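# Press the gauge pin on the yellow-magnet post

## Task

Find the fixture post that has the yellow magnet on it, drive that post's gauge pin fully in and keep it fully in for at least one second (letting the spring push it back out afterwards is fine), without disturbing the other three pins and without moving the magnet.

## Robot and tools

Robot: two UR20-type arms, left_arm and right_arm, each with a Robotiq 2F-85 two-finger gripper and a wrist camera (cam_left_wrist, cam_right_wrist, both 896x504). In the scene frame the origin sits at table height midway between the nominal bases, +z is up, +x points out over the table, and left_arm is on the +y side. Calibrated bases: left_arm at (+0.060, +0.928, 0) m, right_arm at (-0.064, -0.817, 0) m, both nearly unrotated. Each arm reports its hand pose, velocities and targets in its own base frame; printed positions can be off by a few centimetres.

Gripper axes: fingers point along the gripper's +z, close along its y, and the camera block sticks out about 10 cm toward +x. end_effector_position is the point between the closed pads; closed fingertips reach about 19 mm past it (6 mm when open). To press a pin, lower the fingertips (closed is usually best) straight down onto it.

Argument layout. Every motion command is a row of 18 numbers, always covering both arms: left_arm dx, dy, dz, rx, ry, rz, gripper position, force_limit, speed, then the same nine for right_arm. The six pose numbers are offsets, not poses: they are measured from that arm's current Hand target, along the Hand target's own axes. Scale: 1.0 equals 0.6 m for dx/dy/dz and 180 degrees for the rotation vector rx/ry/rz; the range is -1 to 1 (so 0.01 is 6 mm). Six zeros mean re-command the present Hand target. The three gripper numbers are absolute settings in -1..1: position +1 fully open (85 mm), about -0.8 pads touching, -1 close until blocked; force_limit sets grip strength; speed sets finger speed (about 20, 85, 150 mm/s at -1, 0, +1). Resend the old gripper numbers to leave a gripper unchanged, since 0 is itself a command.

execute_actions(actions, cameras): actions is a list of actions; each action is a table of up to 15 rows, one row per 1/30 s step, the last row held to fill 15 steps (0.5 s). All rows of one action count from the Hand target at that action's start; the next action starts from the new Hand target, so repeated offsets add up. An empty list just reports state and images. cameras: list of names, ["all"], or [].

move(target, speed, blend, stop_force, zero, blocking, cameras): target is one 18-number row or up to 15 rows, every row an offset from the same starting Hand targets (not from the previous row). speed: path top speed in m/s, 0.002 to 4.2, default 0.25, one value or one per target. blend: corner rounding in metres. stop_force: 6 to 120 N, ends an arm's path when its wrist sensor feels that much push against its travel; zero (default true) re-zeroes moving arms first. blocking=false returns early (not allowed with stop_force). Moves do not avoid obstacles. The result adds a move: line such as done, off_target, moving, held or fault, plus limits=paced or limits=held.

wait(seconds 0 to 10) holds the last commands; useful for the one-second hold. stop brakes a running move. zoom_image(camera, region=[x0,y0,x1,y1] pixels, at most 504x504) enlarges part of the latest image. zero_wrist_force(arm) tares the force sensor. read_manual gives licence text. finished_scene(scene = current scene number) ends the scene irreversibly.

Reading results: Hand target is the last commanded pose after clipping; the gripper often rests slightly short of it. end_effector_position is in metres, orientation as quat_wxyz. Joint positions and torques (positive toward larger angle). Wrist force/torque are in the gripper's own axes, a push from a surface reading as force into the arm, with an extra line showing the peak since the last report. object_status: 0 moving, 1 blocked opening, 2 blocked closing (gripping), 3 reached target or pads met. position_measured is in counts: 3 open, 230 pads together. Tool commands, motor temperatures, MOTOR HOT, and fault lines may appear; actions also list step positions.

Cautions: the arms are very stiff, so a target even slightly beyond a firm contact can trigger a fault. About 150 N net force, or a joint's torque limit, stops that arm for 10 s. Approach slowly, use a small stop_force, and aim only a few millimetres past the expected pin bottom. Orientation changes are clipped to 32 degrees per step. Keep paths away from an arm's own base and from the other arm; a hard contact between arms can fail the scene. Do not knock the magnet or other pins, and let nothing fall off the table. Pushing into an unreachable pose or holding load heats motors; 85 °C brakes the arm. To release a press, command the target back above the gripper.

Each tool is called after "Request:" as a command line: name --argument value for each argument, lists and objects as JSON in quotes; but a table of rows of numbers goes row by row, as --pt "numbers of a row", without its own name.

## Session

Request:
execute_actions --actions '[]'

Scene clock: 0.00 s.
left_arm: end_effector_position=(+0.6452, +0.5338, +0.3687) position_measured=3 object_status=3 end_effector_quat_wxyz=(+0.054, +0.895, -0.431, +0.101) | right_arm: end_effector_position=(+1.0094, -0.4085, +0.1239) position_measured=3 object_status=3 end_effector_quat_wxyz=(+0.497, -0.362, -0.574, -0.541)
Joint positions: left_arm=[0.541 -1.507 2.094 -2.179 -1.799 -1.706] | right_arm=[2.693 -2.576 -1.22 -2.623 2.507 -0.374]
Joint velocities: within noise
Joint torques (N m): no reading
Motor temperatures (°C): left_arm=[24 36 26 39 35 34] | right_arm=[29 36 36 38 34 39]
Wrist force (N): no reading
Wrist torque (N m): no reading
Wrist force, peak (N): no reading
Hand target: left_arm +0.6452, +0.5338, +0.3687; +0.054, +0.895, -0.431, +0.101 | right_arm +1.0094, -0.4085, +0.1239; +0.497, -0.362, -0.574, -0.541
Tool commands: left_gripper/position=+1.0 left_gripper/force_limit=+1.0 left_gripper/speed=+1.0 right_gripper/position=+1.0 right_gripper/force_limit=+1.0 right_gripper/speed=+1.0

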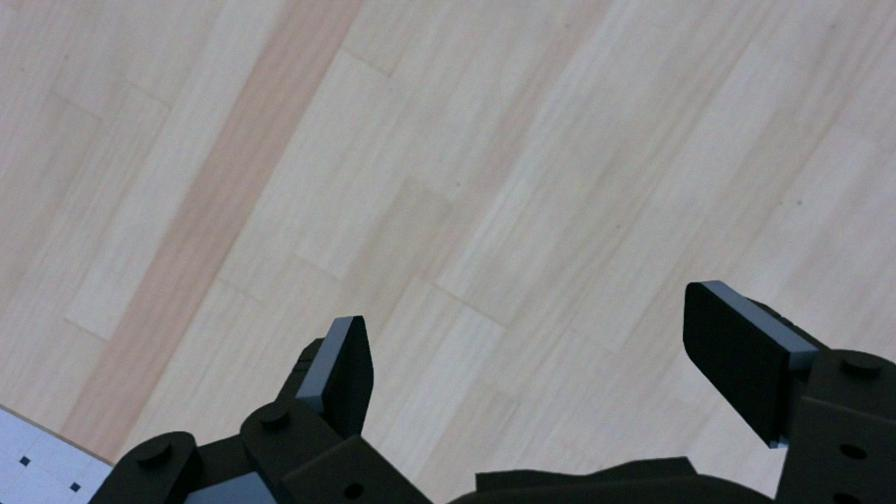

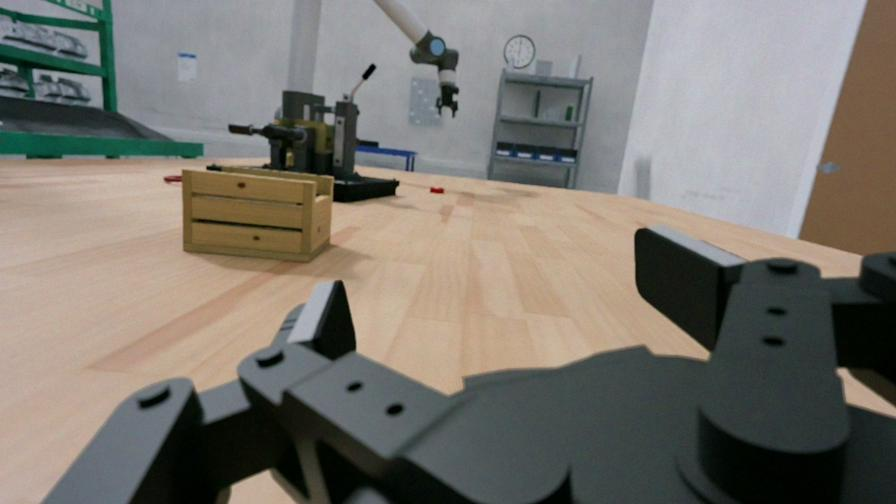

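Request:
zoom_image --camera "cam_right_wrist" --region '[140, 40, 500, 280]'

Request:
zoom_image --camera "cam_left_wrist" --region '[0, 380, 200, 504]'

Scaled by 1.400 from the camera's 896x504 image, which has a finer 1280x720 frame.

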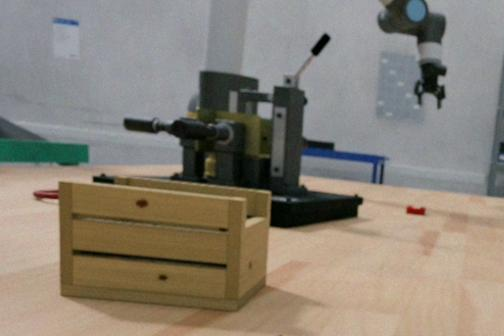

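Scaled by 2.520 from the camera's 896x504 image, which has a finer 1280x720 frame.

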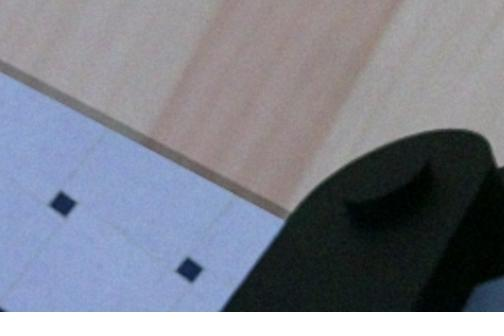

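Request:
move --pt "0 0 0 0 0 0 1 1 1 0.55 0.064 0.058 0 0 0 1 1 1" --pt "0 0 0 0 0 0 1 1 1 0.519 -0.005 0.66 -0.0258 -0.2356 0.0968 1 1 1" --blend 0.05 --speed 0.4 --cameras '["all"]'

Scene clock: 4.70 s.
left_arm: end_effector_position=(+0.6452, +0.5338, +0.3687) position_measured=3 object_status=3 end_effector_quat_wxyz=(+0.054, +0.895, -0.431, +0.101) | right_arm: end_effector_position=(+0.8598, -0.0590, +0.4544) position_measured=3 object_status=3 end_effector_quat_wxyz=(-0.317, +0.632, +0.632, +0.317)
Joint positions: left_arm=[0.541 -1.507 2.094 -2.179 -1.799 -1.706] | right_arm=[2.997 -1.727 -1.998 -1.179 2.486 1.331]
Joint torques (N m): left_arm=[-1.19 -98.95 -98.9 -11.26 -0.4 0.69] | right_arm=[20.22 127.74 77.82 13.97 0.67 3.59]
Wrist force (N): left_arm=[0.0 -0.4 0.0] | right_arm=[-0.6 1.6 0.8]
Wrist torque (N m): left_arm=[-0.06 0.01 0.00] | right_arm=[0.64 0.52 -0.18]
Wrist force, peak (N): left_arm=[0.5 -0.6 0.0] | right_arm=[-4.8 -0.4 -0.2]
Hand target: left_arm +0.6452, +0.5338, +0.3687; +0.054, +0.895, -0.431, +0.101 | right_arm +0.8597, -0.0590, +0.4544; -0.317, +0.632, +0.632, +0.317
Off the commanded pose: left_arm 0.000 m, 0 deg | right_arm 0.000 m, 0 deg.
move: done
camera_calibration:
cam_right_wrist: T_world_to_cam=[[0.983993, -0.154122, -0.0894646, -0.797788], [-0.17716, -0.7917, -0.584658, 0.380801], [0.0192795, 0.591149, -0.806332, 0.512701], [0, 0, 0, 1]] pos_world=[0.842596, -0.124559, 0.564672]

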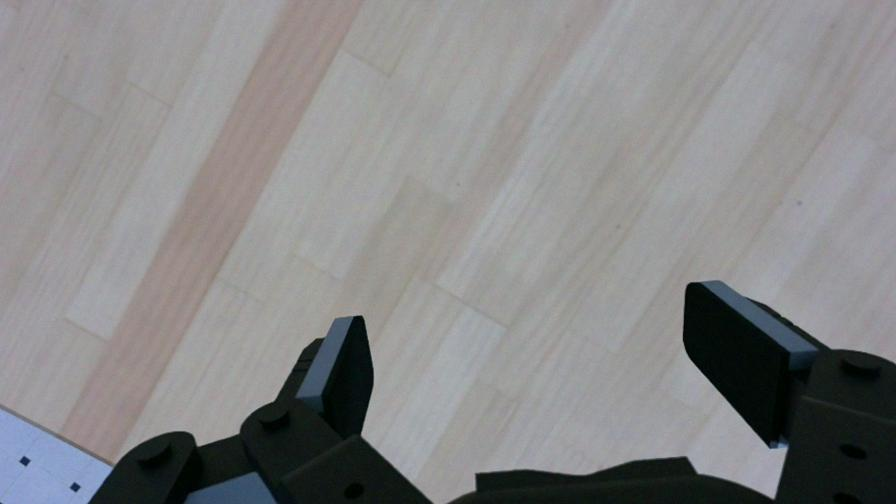

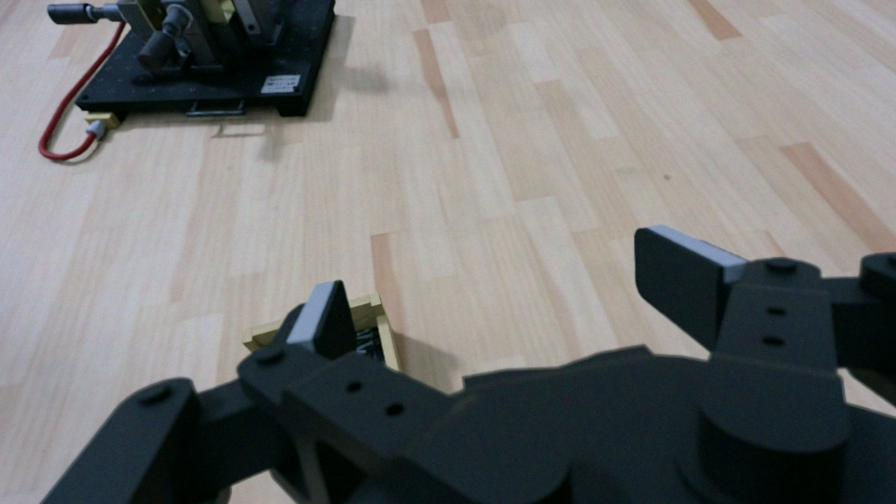

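Request:
move --target '[0,0,0,0,0,0,1,1,1, 0.61,-0.683,0.397,0,0,0,1,1,1]' --speed 0.4 --cameras '["cam_right_wrist"]'

Scene clock: 7.33 s.
left_arm: end_effector_position=(+0.6452, +0.5338, +0.3687) position_measured=3 object_status=3 end_effector_quat_wxyz=(+0.054, +0.895, -0.431, +0.101) | right_arm: end_effector_position=(+0.4500, +0.3508, +0.6052) position_measured=3 object_status=3 end_effector_quat_wxyz=(-0.317, +0.632, +0.632, +0.317)
Joint positions: left_arm=[0.541 -1.507 2.094 -2.179 -1.799 -1.706] | right_arm=[3.775 -1.119 -2.453 -0.471 2.273 2.458]
Joint torques (N m): left_arm=[3.36 -105.21 -98.07 -11.41 -0.45 1.79] | right_arm=[23.75 1.6 85.18 16.23 -2.35 5.34]
Wrist force (N): left_arm=[0.0 -0.5 0.2] | right_arm=[-0.4 1.5 1.5]
Wrist torque (N m): left_arm=[-0.09 0.01 0.00] | right_arm=[0.86 0.45 -0.17]
Wrist force, peak (N): left_arm=[0.0 -0.5 -0.5] | right_arm=[-3.5 4.5 -0.6]
Hand target: left_arm +0.6452, +0.5338, +0.3687; +0.054, +0.895, -0.431, +0.101 | right_arm +0.4500, +0.3509, +0.6053; -0.317, +0.632, +0.632, +0.317
Off the commanded pose: left_arm 0.000 m, 0 deg | right_arm 0.000 m, 0 deg.
move: done
camera_calibration:
cam_right_wrist: T_world_to_cam=[[0.983974, -0.154217, -0.089512, -0.317926], [-0.177267, -0.79173, -0.584586, 0.720826], [0.0192839, 0.591085, -0.806379, 0.399992], [0, 0, 0, 1]] pos_world=[0.432896, 0.28524, 0.715472]
Images, in order (width x height): cam_right_wrist 896x504.

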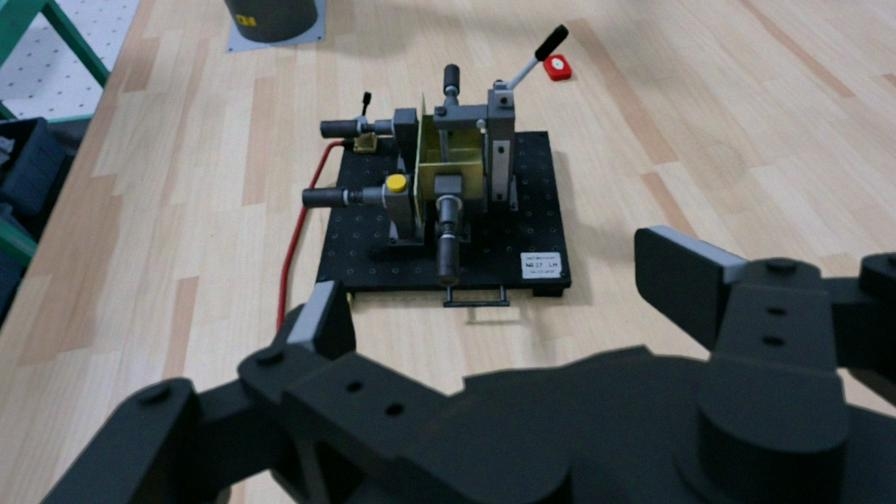

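Request:
zoom_image --camera "cam_right_wrist" --region '[290, 20, 600, 320]'

Scaled by 1.626 from the camera's 896x504 image, which has a finer 1280x720 frame.

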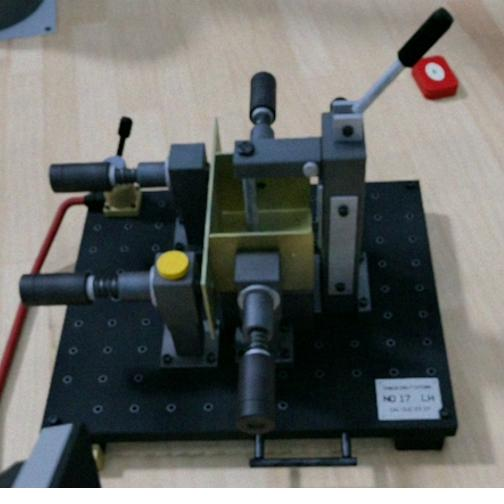

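Request:
move --target '[0,0,0,0,0,0,1,1,1, 0.155,-0.433,0.915,-0.259,-0.2117,0.518,-1,0,0]' --speed 0.4 --cameras '["cam_right_wrist"]'

Scene clock: 12.80 s.
left_arm: end_effector_position=(+0.6452, +0.5338, +0.3687) position_measured=3 object_status=3 end_effector_quat_wxyz=(+0.054, +0.895, -0.431, +0.101) | right_arm: end_effector_position=(+0.1900, +0.8462, +0.3513) position_measured=232 object_status=3 end_effector_quat_wxyz=(-0.001, +0.995, -0.099, +0.000)
Joint positions: left_arm=[0.541 -1.507 2.094 -2.179 -1.799 -1.706] | right_arm=[4.725 -1.663 -2.071 -0.976 1.571 4.924]
Joint torques (N m): left_arm=[3.03 -109.23 -102.95 -12.02 -1.3 1.04] | right_arm=[-22.73 79.34 102.96 4.64 5.03 6.15]
Wrist force (N): left_arm=[0.1 -0.2 -0.3] | right_arm=[-0.6 2.9 2.0]
Wrist torque (N m): left_arm=[-0.02 -0.02 0.00] | right_arm=[1.65 0.25 -0.48]
Wrist force, peak (N): left_arm=[-0.2 -0.7 0.1] | right_arm=[-0.5 3.1 2.7]
Hand target: left_arm +0.6452, +0.5338, +0.3687; +0.054, +0.895, -0.431, +0.101 | right_arm +0.1900, +0.8462, +0.3512; -0.001, +0.995, -0.100, +0.000
Off the commanded pose: left_arm 0.000 m, 0 deg | right_arm 0.000 m, 0 deg.
move: done
camera_calibration:
cam_right_wrist: T_world_to_cam=[[-0.354944, -0.932376, 0.0684777, 0.848979], [-0.888686, 0.359238, 0.28493, -0.225643], [-0.290262, 0.0402793, -0.956099, 0.48489], [0, 0, 0, 1]] pos_world=[0.24156, 0.853097, 0.469759]
Images, in order (width x height): cam_right_wrist 896x504.

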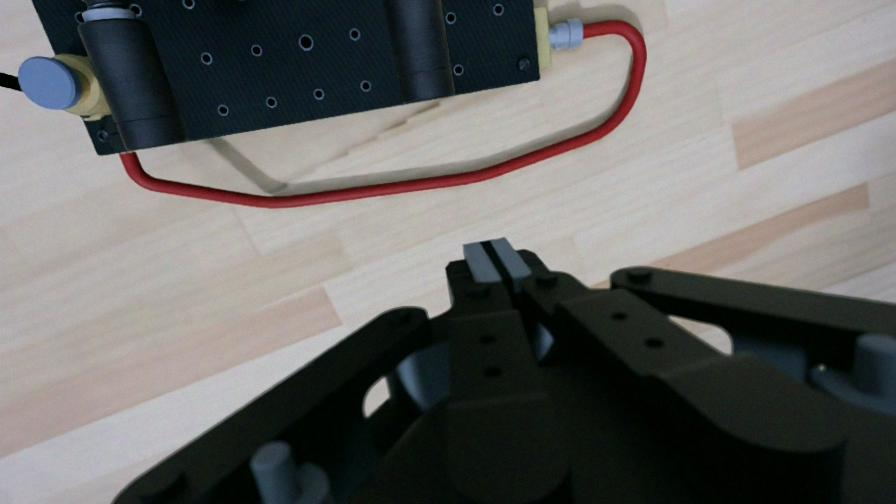

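Request:
move --target '[0,0,0,0,0,0,1,1,1, 0.03,-0.005,0.302,0,0,0,-1,0,0]' --speed 0.25 --cameras '["cam_right_wrist"]'

Scene clock: 14.90 s.
left_arm: end_effector_position=(+0.6452, +0.5338, +0.3687) position_measured=3 object_status=3 end_effector_quat_wxyz=(+0.054, +0.895, -0.431, +0.101) | right_arm: end_effector_position=(+0.2082, +0.8460, +0.1702) position_measured=232 object_status=3 end_effector_quat_wxyz=(-0.001, +0.995, -0.100, +0.000)
Joint positions: left_arm=[0.541 -1.507 2.094 -2.179 -1.799 -1.706] | right_arm=[4.704 -1.834 -2.189 -0.688 1.571 4.903]
Joint torques (N m): left_arm=[3.37 -111.52 -104.88 -12.19 -0.48 1.42] | right_arm=[-20.37 104.69 60.93 14.88 5.74 -6.43]
Wrist force (N): left_arm=[0.3 -0.5 -0.1] | right_arm=[-1.6 3.7 1.7]
Wrist torque (N m): left_arm=[-0.10 -0.05 0.00] | right_arm=[1.94 0.47 -0.43]
Wrist force, peak (N): left_arm=[-0.5 -0.4 0.3] | right_arm=[-1.5 3.6 4.7]
Hand target: left_arm +0.6452, +0.5338, +0.3687; +0.054, +0.895, -0.431, +0.101 | right_arm +0.2082, +0.8460, +0.1700; -0.001, +0.995, -0.100, +0.000
Off the commanded pose: left_arm 0.000 m, 0 deg | right_arm 0.000 m, 0 deg.
move: done
camera_calibration:
cam_right_wrist: T_world_to_cam=[[-0.355236, -0.932255, 0.0686131, 0.867682], [-0.888541, 0.359554, 0.284984, -0.158154], [-0.290348, 0.0402709, -0.956074, 0.31705], [0, 0, 0, 1]] pos_world=[0.25976, 0.852998, 0.28866]
Images, in order (width x height): cam_right_wrist 896x504.

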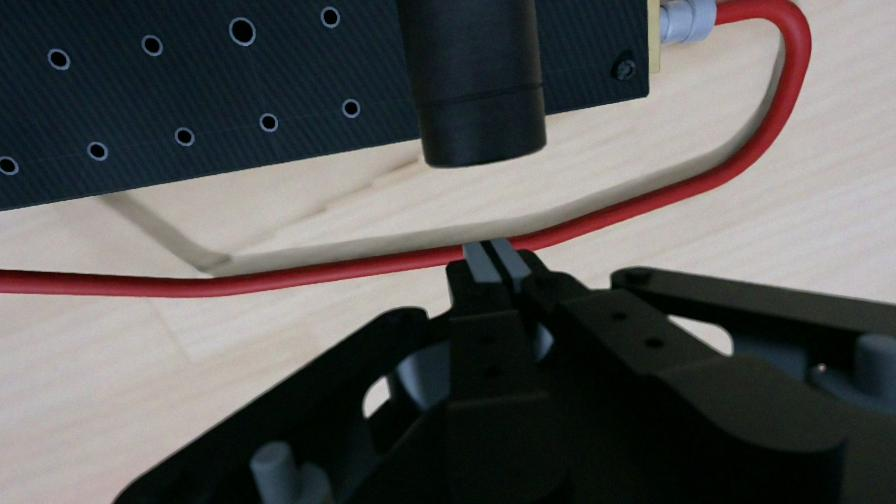

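Request:
move --target '[0,0,0,0,0,0,1,1,1, 0.075,-0.004,0.006,0,0,0,-1,0,0]' --speed 0.04 --stop_force 8 --cameras '["cam_right_wrist"]'

Scene clock: 17.47 s.
left_arm: end_effector_position=(+0.6452, +0.5338, +0.3687) position_measured=3 object_status=3 end_effector_quat_wxyz=(+0.054, +0.895, -0.431, +0.101) | right_arm: end_effector_position=(+0.2335, +0.8422, +0.1680) position_measured=232 object_status=3 end_effector_quat_wxyz=(-0.001, +0.995, -0.100, +0.000)
Joint positions: left_arm=[0.541 -1.507 2.094 -2.179 -1.799 -1.706] | right_arm=[4.674 -1.839 -2.186 -0.685 1.571 4.873]
Joint torques (N m): left_arm=[2.68 -111.51 -105.3 -12.95 -0.47 1.61] | right_arm=[22.8 133.88 63.29 5.08 -4.62 4.65]
Wrist force (N): left_arm=[0.2 -0.1 0.2] | right_arm=[-1.9 4.1 1.8]
Wrist torque (N m): left_arm=[-0.01 -0.04 0.00] | right_arm=[1.95 0.51 -0.39]
Wrist force, peak (N): left_arm=[0.1 -0.6 0.1] | right_arm=[-7.4 5.3 2.3]
Hand target: left_arm +0.6452, +0.5338, +0.3687; +0.054, +0.895, -0.431, +0.101 | right_arm +0.2335, +0.8422, +0.1680; -0.001, +0.995, -0.100, +0.000 (not the last commanded pose)
Off the commanded pose: left_arm 0.000 m, 0 deg | right_arm 0.019 m, 0 deg.
move: contact (right_arm)
camera_calibration:
cam_right_wrist: T_world_to_cam=[[-0.355198, -0.93226, 0.0687353, 0.873236], [-0.888526, 0.359551, 0.285034, -0.133698], [-0.29044, 0.0401704, -0.95605, 0.32255], [0, 0, 0, 1]] pos_world=[0.28506, 0.849198, 0.28646]
Images, in order (width x height): cam_right_wrist 896x504.

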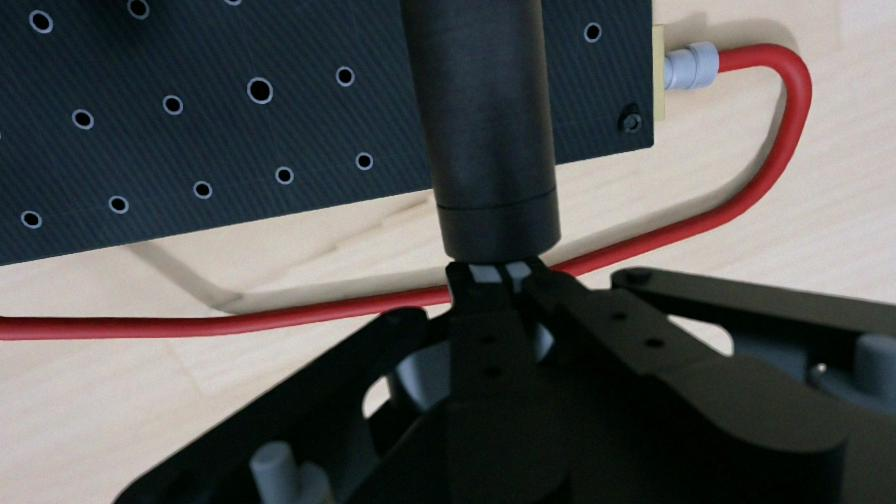

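Request:
move --target '[0,0,0,0,0,0,1,1,1, 0.0167,0,0,0,0,0,-1,0,0]' --speed 0.03 --stop_force 50 --cameras '["cam_right_wrist"]'

Scene clock: 19.23 s.
left_arm: end_effector_position=(+0.6452, +0.5338, +0.3687) position_measured=3 object_status=3 end_effector_quat_wxyz=(+0.054, +0.895, -0.431, +0.101) | right_arm: end_effector_position=(+0.2434, +0.8403, +0.1680) position_measured=232 object_status=3 end_effector_quat_wxyz=(-0.001, +0.995, -0.100, +0.000)
Joint positions: left_arm=[0.541 -1.507 2.094 -2.179 -1.799 -1.706] | right_arm=[4.662 -1.84 -2.185 -0.686 1.571 4.862]
Joint torques (N m): left_arm=[4.85 -110.52 -106.54 -12.26 -0.79 1.49] | right_arm=[-31.07 95.6 73.52 5.49 -0.32 -6.51]
Wrist force (N): left_arm=[0.0 -0.3 0.0] | right_arm=[-11.9 3.6 -1.1]
Wrist torque (N m): left_arm=[-0.06 0.00 0.00] | right_arm=[1.94 0.58 -0.44]
Wrist force, peak (N): left_arm=[-0.1 -0.8 -0.2] | right_arm=[-11.9 3.6 -1.1]
Hand target: left_arm +0.6452, +0.5338, +0.3687; +0.054, +0.895, -0.431, +0.101 | right_arm +0.2434, +0.8403, +0.1680; -0.001, +0.995, -0.100, +0.000
Off the commanded pose: left_arm 0.000 m, 0 deg | right_arm 0.000 m, 0 deg.
move: done
camera_calibration:
cam_right_wrist: T_world_to_cam=[[-0.355236, -0.932255, 0.0686131, 0.874894], [-0.888541, 0.359554, 0.284984, -0.124254], [-0.290348, 0.0402709, -0.956074, 0.325371], [0, 0, 0, 1]] pos_world=[0.29486, 0.847198, 0.28646]
Images, in order (width x height): cam_right_wrist 896x504.

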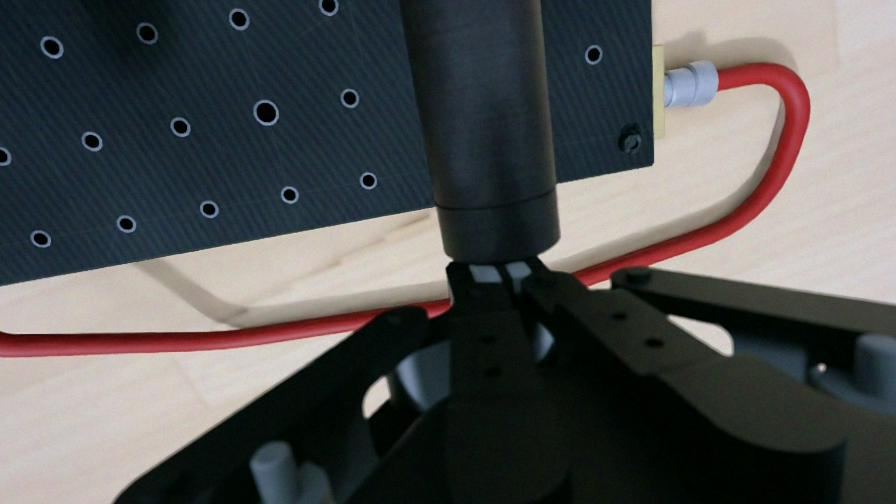

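Request:
move --target '[0,0,0,0,0,0,1,1,1, 0.05,0,0,0,0,0,-1,0,0]' --speed 0.02 --stop_force 20 --cameras '["cam_right_wrist"]'

Scene clock: 21.17 s.
left_arm: end_effector_position=(+0.6452, +0.5338, +0.3687) position_measured=3 object_status=3 end_effector_quat_wxyz=(+0.054, +0.895, -0.431, +0.101) | right_arm: end_effector_position=(+0.2535, +0.8382, +0.1679) position_measured=232 object_status=3 end_effector_quat_wxyz=(-0.001, +0.995, -0.100, +0.000)
Joint positions: left_arm=[0.541 -1.507 2.094 -2.179 -1.799 -1.706] | right_arm=[4.65 -1.84 -2.184 -0.686 1.571 4.85]
Joint torques (N m): left_arm=[4.15 -115.94 -107.65 -12.73 -0.21 1.68] | right_arm=[-6.4 126.9 49.83 12.06 -10.76 5.26]
Wrist force (N): left_arm=[-0.1 -0.3 -0.3] | right_arm=[-29.1 1.3 -4.8]
Wrist torque (N m): left_arm=[-0.04 0.02 0.00] | right_arm=[1.93 0.61 -0.55]
Wrist force, peak (N): left_arm=[0.1 -0.6 -0.2] | right_arm=[-78.6 6.0 1.5]
Hand target: left_arm +0.6452, +0.5338, +0.3687; +0.054, +0.895, -0.431, +0.101 | right_arm +0.2534, +0.8382, +0.1680; -0.001, +0.995, -0.100, +0.000 (not the last commanded pose)
Off the commanded pose: left_arm 0.000 m, 0 deg | right_arm 0.020 m, 0 deg.
move: contact (right_arm)
camera_calibration:
cam_right_wrist: T_world_to_cam=[[-0.355207, -0.93226, 0.0687016, 0.876623], [-0.888552, 0.359553, 0.284949, -0.114458], [-0.290349, 0.0401711, -0.956077, 0.328499], [0, 0, 0, 1]] pos_world=[0.30506, 0.845198, 0.28646]
Images, in order (width x height): cam_right_wrist 896x504.

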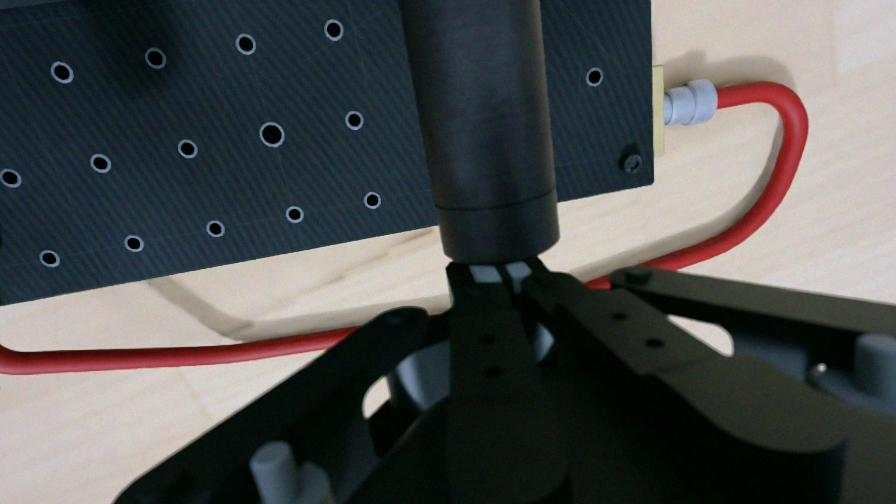

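Request:
move --target '[0,0,0,0,0,0,1,1,1, 0.0012,0,0,0,0,0,-1,0,0]' --speed 0.01

Request:
wait --seconds 1.1

Scene clock: 22.07 s.
left_arm: end_effector_position=(+0.6452, +0.5338, +0.3687) position_measured=3 object_status=3 end_effector_quat_wxyz=(+0.054, +0.895, -0.431, +0.101) | right_arm: end_effector_position=(+0.2539, +0.8381, +0.1680) position_measured=232 object_status=3 end_effector_quat_wxyz=(-0.001, +0.995, -0.099, +0.000)
Joint positions: left_arm=[0.541 -1.507 2.094 -2.179 -1.799 -1.706] | right_arm=[4.65 -1.84 -2.184 -0.686 1.571 4.849]
Joint torques (N m): left_arm=[0.91 -118.91 -108.24 -12.4 -0.66 1.68] | right_arm=[-94.08 110.35 71.23 8.53 -23.07 -5.8]
Wrist force (N): left_arm=[-0.4 -0.4 0.1] | right_arm=[-80.2 -0.7 2.9]
Wrist torque (N m): left_arm=[-0.06 0.08 0.00] | right_arm=[1.90 0.70 -0.80]
Wrist force, peak (N): left_arm=[0.1 -0.6 -0.1] | right_arm=[-80.2 -0.7 2.9]
Hand target: left_arm +0.6452, +0.5338, +0.3687; +0.054, +0.895, -0.431, +0.101 | right_arm +0.2542, +0.8381, +0.1680; -0.001, +0.995, -0.100, +0.000
Off the commanded pose: left_arm 0.000 m, 0 deg | right_arm 0.000 m, 0 deg.
move: done
camera_calibration:
cam_right_wrist: T_world_to_cam=[[-0.35511, -0.932298, 0.0686899, 0.876584], [-0.888492, 0.359443, 0.285276, -0.11405], [-0.290652, 0.0402737, -0.955981, 0.328602], [0, 0, 0, 1]] pos_world=[0.305459, 0.844997, 0.286461]

Scene clock: 23.17 s.
left_arm: end_effector_position=(+0.6452, +0.5338, +0.3687) position_measured=3 object_status=3 end_effector_quat_wxyz=(+0.054, +0.895, -0.431, +0.101) | right_arm: end_effector_position=(+0.2541, +0.8381, +0.1680) position_measured=232 object_status=3 end_effector_quat_wxyz=(-0.001, +0.995, -0.100, +0.000)
Joint positions: left_arm=[0.541 -1.507 2.094 -2.179 -1.799 -1.706] | right_arm=[4.649 -1.84 -2.184 -0.686 1.571 4.849]
Joint torques (N m): left_arm=[2.31 -113.49 -106.18 -12.24 -0.88 1.88] | right_arm=[-116.86 101.3 75 2.35 -38 -6.26]
Wrist force (N): left_arm=[-0.1 -0.4 -0.1] | right_arm=[-101.5 5.8 5.4]
Wrist torque (N m): left_arm=[-0.06 0.02 0.00] | right_arm=[1.91 0.71 -0.80]
Wrist force, peak (N): left_arm=[-0.3 -0.4 -0.2] | right_arm=[-101.5 5.8 5.4]
Hand target: left_arm +0.6452, +0.5338, +0.3687; +0.054, +0.895, -0.431, +0.101 | right_arm +0.2542, +0.8381, +0.1680; -0.001, +0.995, -0.100, +0.000
Tool commands: left_gripper/position=+1.0 left_gripper/force_limit=+1.0 left_gripper/speed=+1.0 right_gripper/position=-1.0 right_gripper/force_limit=+0.0 right_gripper/speed=+0.0
Off the commanded pose: left_arm 0.000 m, 0 deg | right_arm 0.000 m, 0 deg.
wait: 1.10 s; at rest by 0.17 s
camera_calibration:
cam_right_wrist: T_world_to_cam=[[-0.355225, -0.932256, 0.0686558, 0.876665], [-0.888506, 0.359551, 0.285097, -0.113908], [-0.290468, 0.0402725, -0.956037, 0.328621], [0, 0, 0, 1]] pos_world=[0.30566, 0.844998, 0.28646]

Request:
move --target '[0,0,0,0,0,0,1,1,1, -0.07,0,0,0,0,0,-1,0,0]' --speed 0.1 --cameras '["cam_right_wrist"]'

Scene clock: 24.27 s.
left_arm: end_effector_position=(+0.6452, +0.5338, +0.3687) position_measured=3 object_status=3 end_effector_quat_wxyz=(+0.054, +0.895, -0.431, +0.101) | right_arm: end_effector_position=(+0.2132, +0.8463, +0.1680) position_measured=232 object_status=3 end_effector_quat_wxyz=(-0.001, +0.995, -0.100, +0.000)
Joint positions: left_arm=[0.541 -1.507 2.094 -2.179 -1.799 -1.706] | right_arm=[4.698 -1.838 -2.188 -0.685 1.571 4.897]
Joint torques (N m): left_arm=[3 -113.19 -109.3 -12.11 -0.45 1.6] | right_arm=[30.35 137.17 59.73 15.34 3.27 3.29]
Wrist force (N): left_arm=[0.1 -0.4 -0.1] | right_arm=[-0.1 3.9 5.9]
Wrist torque (N m): left_arm=[-0.07 -0.01 0.00] | right_arm=[1.96 0.20 -0.43]
Wrist force, peak (N): left_arm=[-0.2 -0.6 0.0] | right_arm=[-102.4 5.8 5.1]
Hand target: left_arm +0.6452, +0.5338, +0.3687; +0.054, +0.895, -0.431, +0.101 | right_arm +0.2130, +0.8464, +0.1680; -0.001, +0.995, -0.100, +0.000
Off the commanded pose: left_arm 0.000 m, 0 deg | right_arm 0.000 m, 0 deg.
move: done
camera_calibration:
cam_right_wrist: T_world_to_cam=[[-0.355217, -0.932259, 0.0686531, 0.869876], [-0.888509, 0.359543, 0.285097, -0.153225], [-0.290468, 0.0402727, -0.956037, 0.316406], [0, 0, 0, 1]] pos_world=[0.26476, 0.853298, 0.28646]
Images, in order (width x height): cam_right_wrist 896x504.

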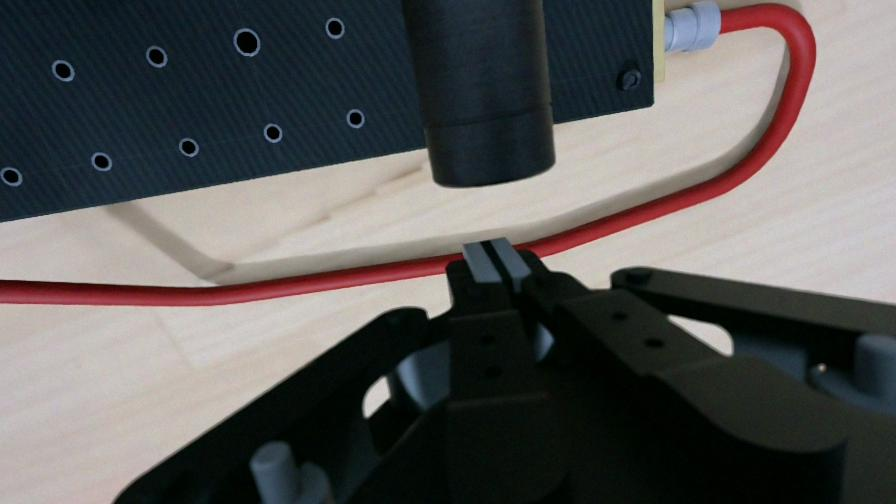

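Request:
finished_scene --scene 1

The scene is finished: the task was done.


## Next scene

The same job, from a new start.

Request:
execute_actions --actions '[]'

Scene clock: 0.00 s.
left_arm: end_effector_position=(+1.6020, +0.5513, +0.3701) position_measured=3 object_status=3 end_effector_quat_wxyz=(-0.049, +0.940, +0.190, +0.279) | right_arm: end_effector_position=(+0.4481, +0.4679, +0.3319) position_measured=3 object_status=3 end_effector_quat_wxyz=(-0.272, +0.502, +0.649, +0.503)
Joint positions: left_arm=[0.193 -0.686 0.985 -2.439 -1.472 -3.319] | right_arm=[4.007 -1.969 -2.772 1.193 2.076 2.519]
Joint velocities: within noise
Joint torques (N m): no reading
Motor temperatures (°C): left_arm=[24 35 26 38 34 34] | right_arm=[28 35 36 37 34 38]
Wrist force (N): no reading
Wrist torque (N m): no reading
Wrist force, peak (N): no reading
Hand target: left_arm +1.6020, +0.5513, +0.3701; -0.049, +0.940, +0.190, +0.279 | right_arm +0.4481, +0.4679, +0.3319; -0.272, +0.502, +0.649, +0.503
Tool commands: left_gripper/position=+1.0 left_gripper/force_limit=+1.0 left_gripper/speed=+1.0 right_gripper/position=+1.0 right_gripper/force_limit=+1.0 right_gripper/speed=+1.0
camera_calibration:
cam_left_wrist: T_world_to_cam=[[0.280319, -0.958405, -0.0536817, 0.116011], [-0.933413, -0.259108, -0.248199, 1.75322], [0.223966, 0.119682, -0.967221, 0.0591923], [0, 0, 0, 1]] pos_world=[1.5907, 0.558373, 0.498626]
cam_right_wrist: T_world_to_cam=[[0.956613, -0.13676, 0.257272, -0.433465], [0.120637, -0.61784, -0.776995, 0.502422], [0.265214, 0.774319, -0.574535, -0.162484], [0, 0, 0, 1]] pos_world=[0.39714, 0.37695, 0.408545]

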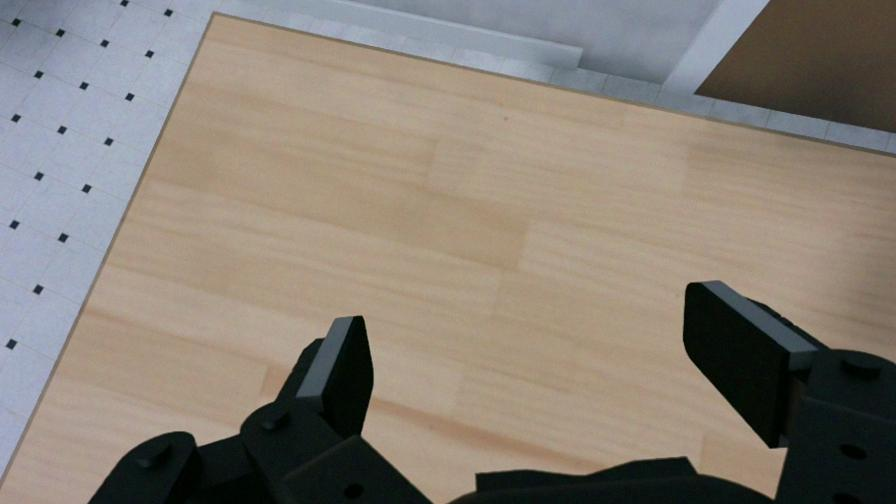

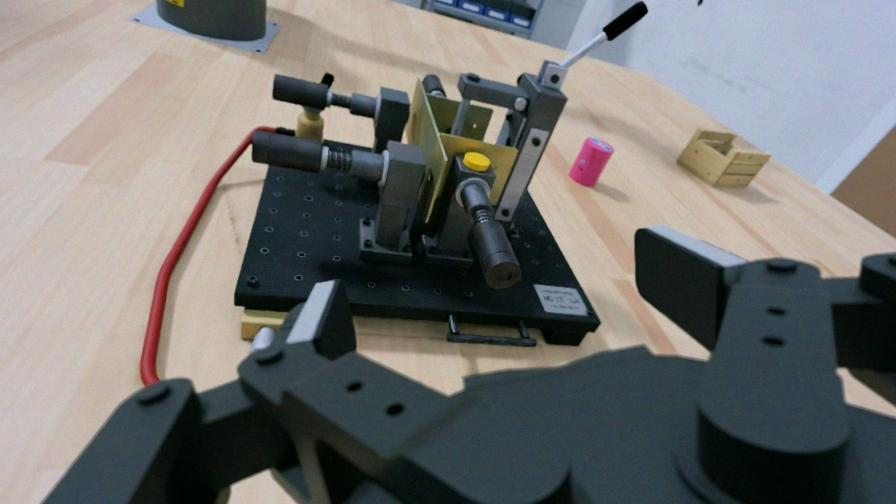

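Request:
move --pt "0 0 0 0 0 0 1 1 1 -0.0295 0.089 0.1787 0.07 -0.222 0.037 -1 0 0" --pt "0 0 0 0 0 0 1 1 1 -0.2013 0.06 0.3565 0.1166 -0.3703 0.0622 -1 0 0" --blend 0.04 --speed 0.4 --cameras '["cam_right_wrist"]'

Scene clock: 3.97 s.
left_arm: end_effector_position=(+1.6020, +0.5513, +0.3701) position_measured=3 object_status=3 end_effector_quat_wxyz=(-0.049, +0.940, +0.190, +0.279) | right_arm: end_effector_position=(+0.5559, +0.6198, +0.1678) position_measured=232 object_status=3 end_effector_quat_wxyz=(+0.000, +0.696, +0.718, +0.000)
Joint positions: left_arm=[0.193 -0.686 0.985 -2.439 -1.472 -3.319] | right_arm=[4.225 -1.8 -2.242 -0.671 1.571 2.624]
Joint torques (N m): left_arm=[1.13 -281.26 -107.45 -10.97 2.3 -0.28] | right_arm=[21.3 91.26 91.39 2.96 -4.05 5.5]
Wrist force (N): left_arm=[0.3 0.0 0.2] | right_arm=[-1.6 2.1 0.8]
Wrist torque (N m): left_arm=[0.02 -0.05 0.00] | right_arm=[1.31 0.50 -0.65]
Wrist force, peak (N): left_arm=[0.7 -0.5 -0.3] | right_arm=[1.2 2.8 3.3]
Hand target: left_arm +1.6020, +0.5513, +0.3701; -0.049, +0.940, +0.190, +0.279 | right_arm +0.5559, +0.6198, +0.1678; +0.000, +0.696, +0.718, +0.000
Off the commanded pose: left_arm 0.000 m, 0 deg | right_arm 0.000 m, 0 deg.
move: done
camera_calibration:
cam_right_wrist: T_world_to_cam=[[0.988546, -0.133754, 0.0699011, -0.461694], [-0.148271, -0.947121, 0.284567, 0.63113], [0.0281429, -0.291672, -0.956104, 0.453596], [0, 0, 0, 1]] pos_world=[0.537219, 0.668305, 0.286359]
Images, in order (width x height): cam_right_wrist 896x504.

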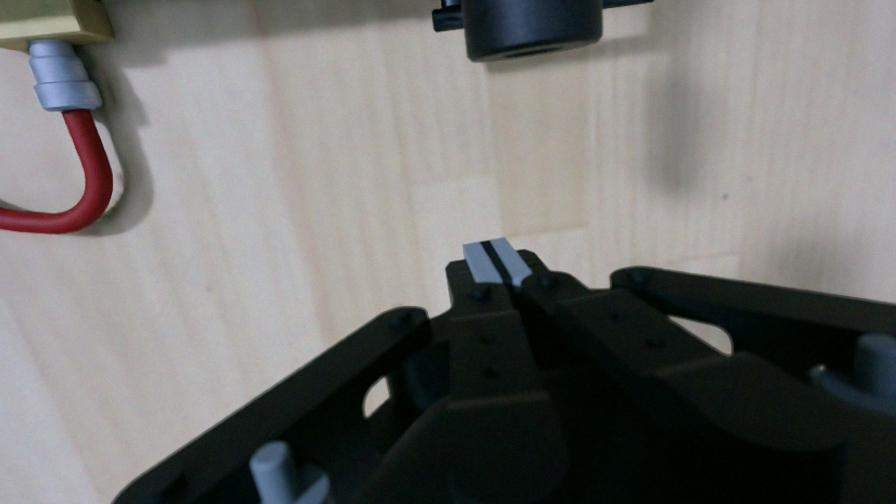

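Request:
zoom_image --camera "cam_right_wrist" --region '[380, 0, 680, 170]'

Scaled by 1.680 from the camera's 896x504 image, which has a finer 1280x720 frame.

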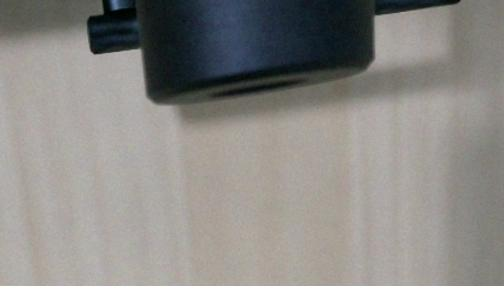

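Request:
move --target '[0,0,0,0,0,0,1,1,1, 0.025,0.0175,-0.003,0,0,0.027,-1,0,0]' --speed 0.15 --cameras '["cam_right_wrist"]'

Scene clock: 8.07 s.
left_arm: end_effector_position=(+1.6020, +0.5513, +0.3701) position_measured=3 object_status=3 end_effector_quat_wxyz=(-0.049, +0.940, +0.190, +0.279) | right_arm: end_effector_position=(+0.5659, +0.6351, +0.1695) position_measured=232 object_status=3 end_effector_quat_wxyz=(+0.000, +0.726, +0.688, +0.000)
Joint positions: left_arm=[0.193 -0.686 0.985 -2.439 -1.472 -3.319] | right_arm=[4.223 -1.816 -2.216 -0.682 1.571 2.707]
Joint torques (N m): left_arm=[-0.51 -281.35 -109.4 -11.13 3 1.45] | right_arm=[-17.67 92.38 87.67 4.38 1.27 5.91]
Wrist force (N): left_arm=[0.1 -0.2 -0.3] | right_arm=[-2.0 2.5 0.8]
Wrist torque (N m): left_arm=[-0.02 -0.01 0.00] | right_arm=[1.36 0.61 -0.59]
Wrist force, peak (N): left_arm=[0.7 -0.2 -0.2] | right_arm=[-2.0 2.5 1.1]
Hand target: left_arm +1.6020, +0.5513, +0.3701; -0.049, +0.940, +0.190, +0.279 | right_arm +0.5660, +0.6351, +0.1695; +0.000, +0.726, +0.688, +0.000
Off the commanded pose: left_arm 0.000 m, 0 deg | right_arm 0.000 m, 0 deg.
move: done
camera_calibration:
cam_right_wrist: T_world_to_cam=[[0.97372, -0.216781, 0.0698199, -0.408583], [-0.227723, -0.931149, 0.284786, 0.68148], [0.00327672, -0.293201, -0.956045, 0.474464], [0, 0, 0, 1]] pos_world=[0.55148, 0.6851, 0.28806]
Images, in order (width x height): cam_right_wrist 896x504.

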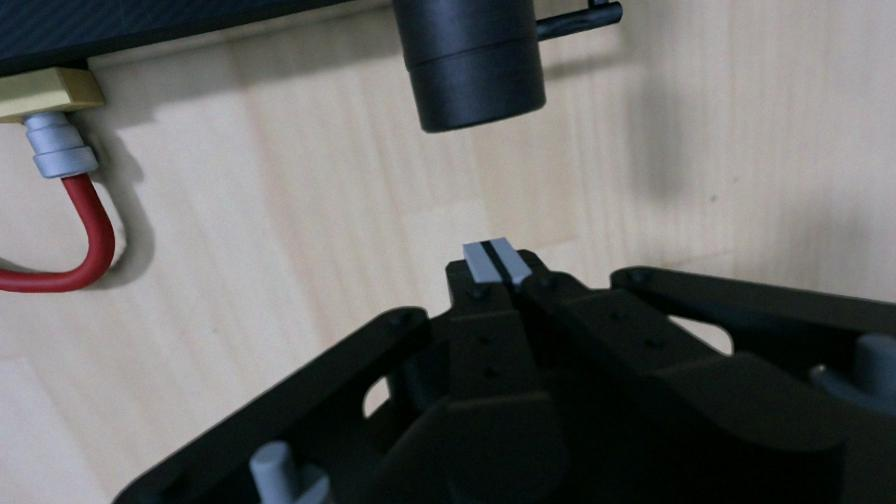

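Request:
move --target '[0,0,0,0,0,0,1,1,1, 0.083,0,0,0,0,0,-1,0,0]' --speed 0.045 --stop_force 8 --cameras '["cam_right_wrist"]'

Scene clock: 10.40 s.
left_arm: end_effector_position=(+1.6020, +0.5513, +0.3701) position_measured=3 object_status=3 end_effector_quat_wxyz=(-0.049, +0.940, +0.190, +0.279) | right_arm: end_effector_position=(+0.5678, +0.6698, +0.1695) position_measured=232 object_status=3 end_effector_quat_wxyz=(+0.000, +0.726, +0.688, +0.000)
Joint positions: left_arm=[0.193 -0.686 0.985 -2.439 -1.472 -3.319] | right_arm=[4.24 -1.841 -2.178 -0.694 1.571 2.724]
Joint torques (N m): left_arm=[4.06 -283.66 -109.21 -11.84 3.81 1.61] | right_arm=[-20.34 142.14 62.73 13.52 0.31 -6.98]
Wrist force (N): left_arm=[0.4 0.0 -0.3] | right_arm=[-1.8 2.3 0.3]
Wrist torque (N m): left_arm=[0.01 -0.06 -0.01] | right_arm=[1.28 0.58 -0.62]
Wrist force, peak (N): left_arm=[0.5 -0.2 -0.5] | right_arm=[-9.5 2.6 0.3]
Hand target: left_arm +1.6020, +0.5513, +0.3701; -0.049, +0.940, +0.190, +0.279 | right_arm +0.5678, +0.6698, +0.1695; +0.000, +0.726, +0.688, +0.000 (not the last commanded pose)
Off the commanded pose: left_arm 0.000 m, 0 deg | right_arm 0.015 m, 0 deg.
move: contact (right_arm)
camera_calibration:
cam_right_wrist: T_world_to_cam=[[0.973671, -0.21698, 0.0698842, -0.402758], [-0.227933, -0.931104, 0.284766, 0.714313], [0.00328103, -0.293197, -0.956046, 0.484626], [0, 0, 0, 1]] pos_world=[0.553379, 0.7198, 0.28806]
Images, in order (width x height): cam_right_wrist 896x504.

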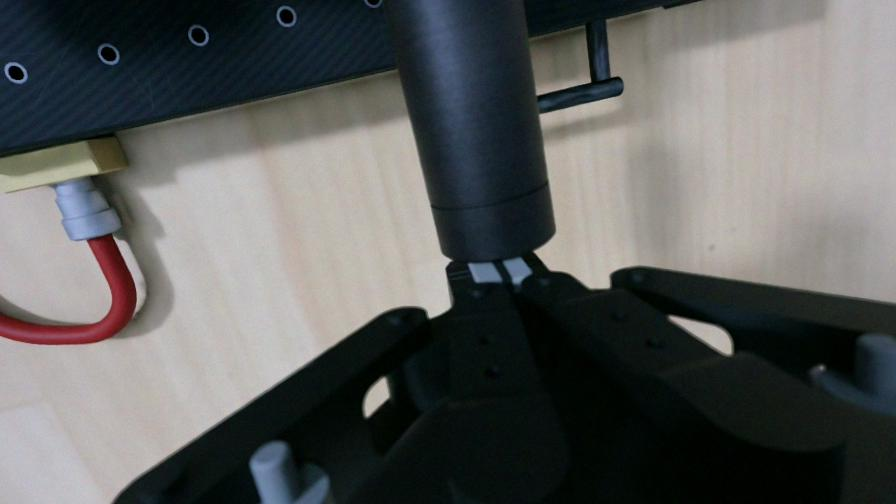

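Request:
move --pt "0 0 0 0 0 0 1 1 1 0.03 0 0 0 0 0 -1 0 0" --pt "0 0 0 0 0 0 1 1 1 0.038 0 0 0 0 0 -1 0 0" --speed '[0.05, 0.005]' --stop_force 35

Scene clock: 12.23 s.
left_arm: end_effector_position=(+1.6020, +0.5513, +0.3701) position_measured=3 object_status=3 end_effector_quat_wxyz=(-0.049, +0.940, +0.190, +0.279) | right_arm: end_effector_position=(+0.5689, +0.6904, +0.1695) position_measured=232 object_status=3 end_effector_quat_wxyz=(+0.000, +0.726, +0.688, -0.001)
Joint positions: left_arm=[0.193 -0.686 0.985 -2.439 -1.472 -3.319] | right_arm=[4.25 -1.857 -2.155 -0.702 1.571 2.733]
Joint torques (N m): left_arm=[7.97 -292.2 -111.42 -10.79 3.68 1.72] | right_arm=[12.45 140.53 87.27 23.02 4.43 -0.75]
Wrist force (N): left_arm=[0.3 0.1 -0.1] | right_arm=[-42.2 4.9 -10.7]
Wrist torque (N m): left_arm=[0.02 -0.04 0.00] | right_arm=[1.21 0.75 -0.83]
Wrist force, peak (N): left_arm=[0.7 -0.3 -0.3] | right_arm=[-46.3 4.0 -8.9]
Hand target: left_arm +1.6020, +0.5513, +0.3701; -0.049, +0.940, +0.190, +0.279 | right_arm +0.5689, +0.6904, +0.1695; +0.000, +0.726, +0.688, -0.001 (not the last commanded pose)
Off the commanded pose: left_arm 0.000 m, 0 deg | right_arm 0.002 m, 0 deg.
move: contact (right_arm); path passed 1 of 2 targets
camera_calibration:
cam_left_wrist: T_world_to_cam=[[0.280319, -0.958405, -0.0536817, 0.116011], [-0.933413, -0.259108, -0.248199, 1.75322], [0.223966, 0.119682, -0.967221, 0.0591923], [0, 0, 0, 1]] pos_world=[1.5907, 0.558373, 0.498626]
cam_right_wrist: T_world_to_cam=[[0.973669, -0.216997, 0.0698633, -0.399333], [-0.227944, -0.931005, 0.285081, 0.733614], [0.0031813, -0.2935, -0.955954, 0.490821], [0, 0, 0, 1]] pos_world=[0.554479, 0.7404, 0.287961]

Request:
wait --seconds 1.2

Request:
move --target '[0,0,0,0,0,0,1,1,1, -0.06,0,0,0,0,0,-1,0,0]' --speed 0.12

Scene clock: 13.57 s.
left_arm: end_effector_position=(+1.6020, +0.5513, +0.3701) position_measured=3 object_status=3 end_effector_quat_wxyz=(-0.049, +0.940, +0.190, +0.279) | right_arm: end_effector_position=(+0.5689, +0.6904, +0.1695) position_measured=232 object_status=3 end_effector_quat_wxyz=(+0.000, +0.726, +0.688, -0.001)
Joint positions: left_arm=[0.193 -0.686 0.985 -2.439 -1.472 -3.319] | right_arm=[4.25 -1.857 -2.155 -0.702 1.571 2.733]
Joint torques (N m): left_arm=[5.3 -290.74 -112.86 -10.8 4.72 3.19] | right_arm=[2.22 145.26 84.92 22.15 5.14 -5.63]
Wrist force (N): left_arm=[0.2 -0.1 -0.3] | right_arm=[-34.7 8.3 -2.2]
Wrist torque (N m): left_arm=[-0.01 -0.02 0.00] | right_arm=[1.20 0.66 -0.74]
Wrist force, peak (N): left_arm=[0.7 0.0 0.0] | right_arm=[-41.8 5.1 -10.4]
Hand target: left_arm +1.6020, +0.5513, +0.3701; -0.049, +0.940, +0.190, +0.279 | right_arm +0.5689, +0.6904, +0.1695; +0.000, +0.726, +0.688, -0.001 (not the last commanded pose)
Tool commands: left_gripper/position=+1.0 left_gripper/force_limit=+1.0 left_gripper/speed=+1.0 right_gripper/position=-1.0 right_gripper/force_limit=+0.0 right_gripper/speed=+0.0
Off the commanded pose: left_arm 0.000 m, 0 deg | right_arm 0.002 m, 0 deg.
wait: 1.20 s; at rest by 0.03 s
camera_calibration:
cam_left_wrist: T_world_to_cam=[[0.280319, -0.958405, -0.0536817, 0.116011], [-0.933413, -0.259108, -0.248199, 1.75322], [0.223966, 0.119682, -0.967221, 0.0591923], [0, 0, 0, 1]] pos_world=[1.5907, 0.558373, 0.498626]
cam_right_wrist: T_world_to_cam=[[0.973672, -0.216993, 0.0698303, -0.399328], [-0.22793, -0.931044, 0.284965, 0.733669], [0.00317952, -0.293379, -0.955991, 0.490743], [0, 0, 0, 1]] pos_world=[0.554479, 0.7404, 0.287961]

Scene clock: 14.43 s.
left_arm: end_effector_position=(+1.6020, +0.5513, +0.3701) position_measured=3 object_status=3 end_effector_quat_wxyz=(-0.049, +0.940, +0.190, +0.279) | right_arm: end_effector_position=(+0.5670, +0.6546, +0.1695) position_measured=232 object_status=3 end_effector_quat_wxyz=(+0.000, +0.726, +0.688, -0.001)
Joint positions: left_arm=[0.193 -0.686 0.985 -2.439 -1.472 -3.319] | right_arm=[4.233 -1.83 -2.195 -0.688 1.571 2.716]
Joint torques (N m): left_arm=[5.15 -288.65 -113.28 -10.81 4.6 2.15] | right_arm=[-17.22 133.74 64.6 15.04 1.71 -6.46]
Wrist force (N): left_arm=[0.2 0.0 -0.1] | right_arm=[-0.9 2.2 1.6]
Wrist torque (N m): left_arm=[0.02 -0.02 -0.01] | right_arm=[1.28 0.40 -0.61]
Wrist force, peak (N): left_arm=[0.6 -0.1 -0.1] | right_arm=[-34.6 8.3 -2.0]
Hand target: left_arm +1.6020, +0.5513, +0.3701; -0.049, +0.940, +0.190, +0.279 | right_arm +0.5670, +0.6544, +0.1695; +0.000, +0.726, +0.688, -0.001
Off the commanded pose: left_arm 0.000 m, 0 deg | right_arm 0.000 m, 0 deg.
move: done
camera_calibration:
cam_left_wrist: T_world_to_cam=[[0.280319, -0.958405, -0.0536817, 0.116011], [-0.933413, -0.259108, -0.248199, 1.75322], [0.223966, 0.119682, -0.967221, 0.0591923], [0, 0, 0, 1]] pos_world=[1.5907, 0.558373, 0.498626]
cam_right_wrist: T_world_to_cam=[[0.973673, -0.216998, 0.0698097, -0.405147], [-0.227928, -0.931071, 0.284877, 0.699897], [0.00318021, -0.293288, -0.956019, 0.480285], [0, 0, 0, 1]] pos_world=[0.552479, 0.7046, 0.28806]

Request:
finished_scene --scene 2

The scene is finished: the task was done.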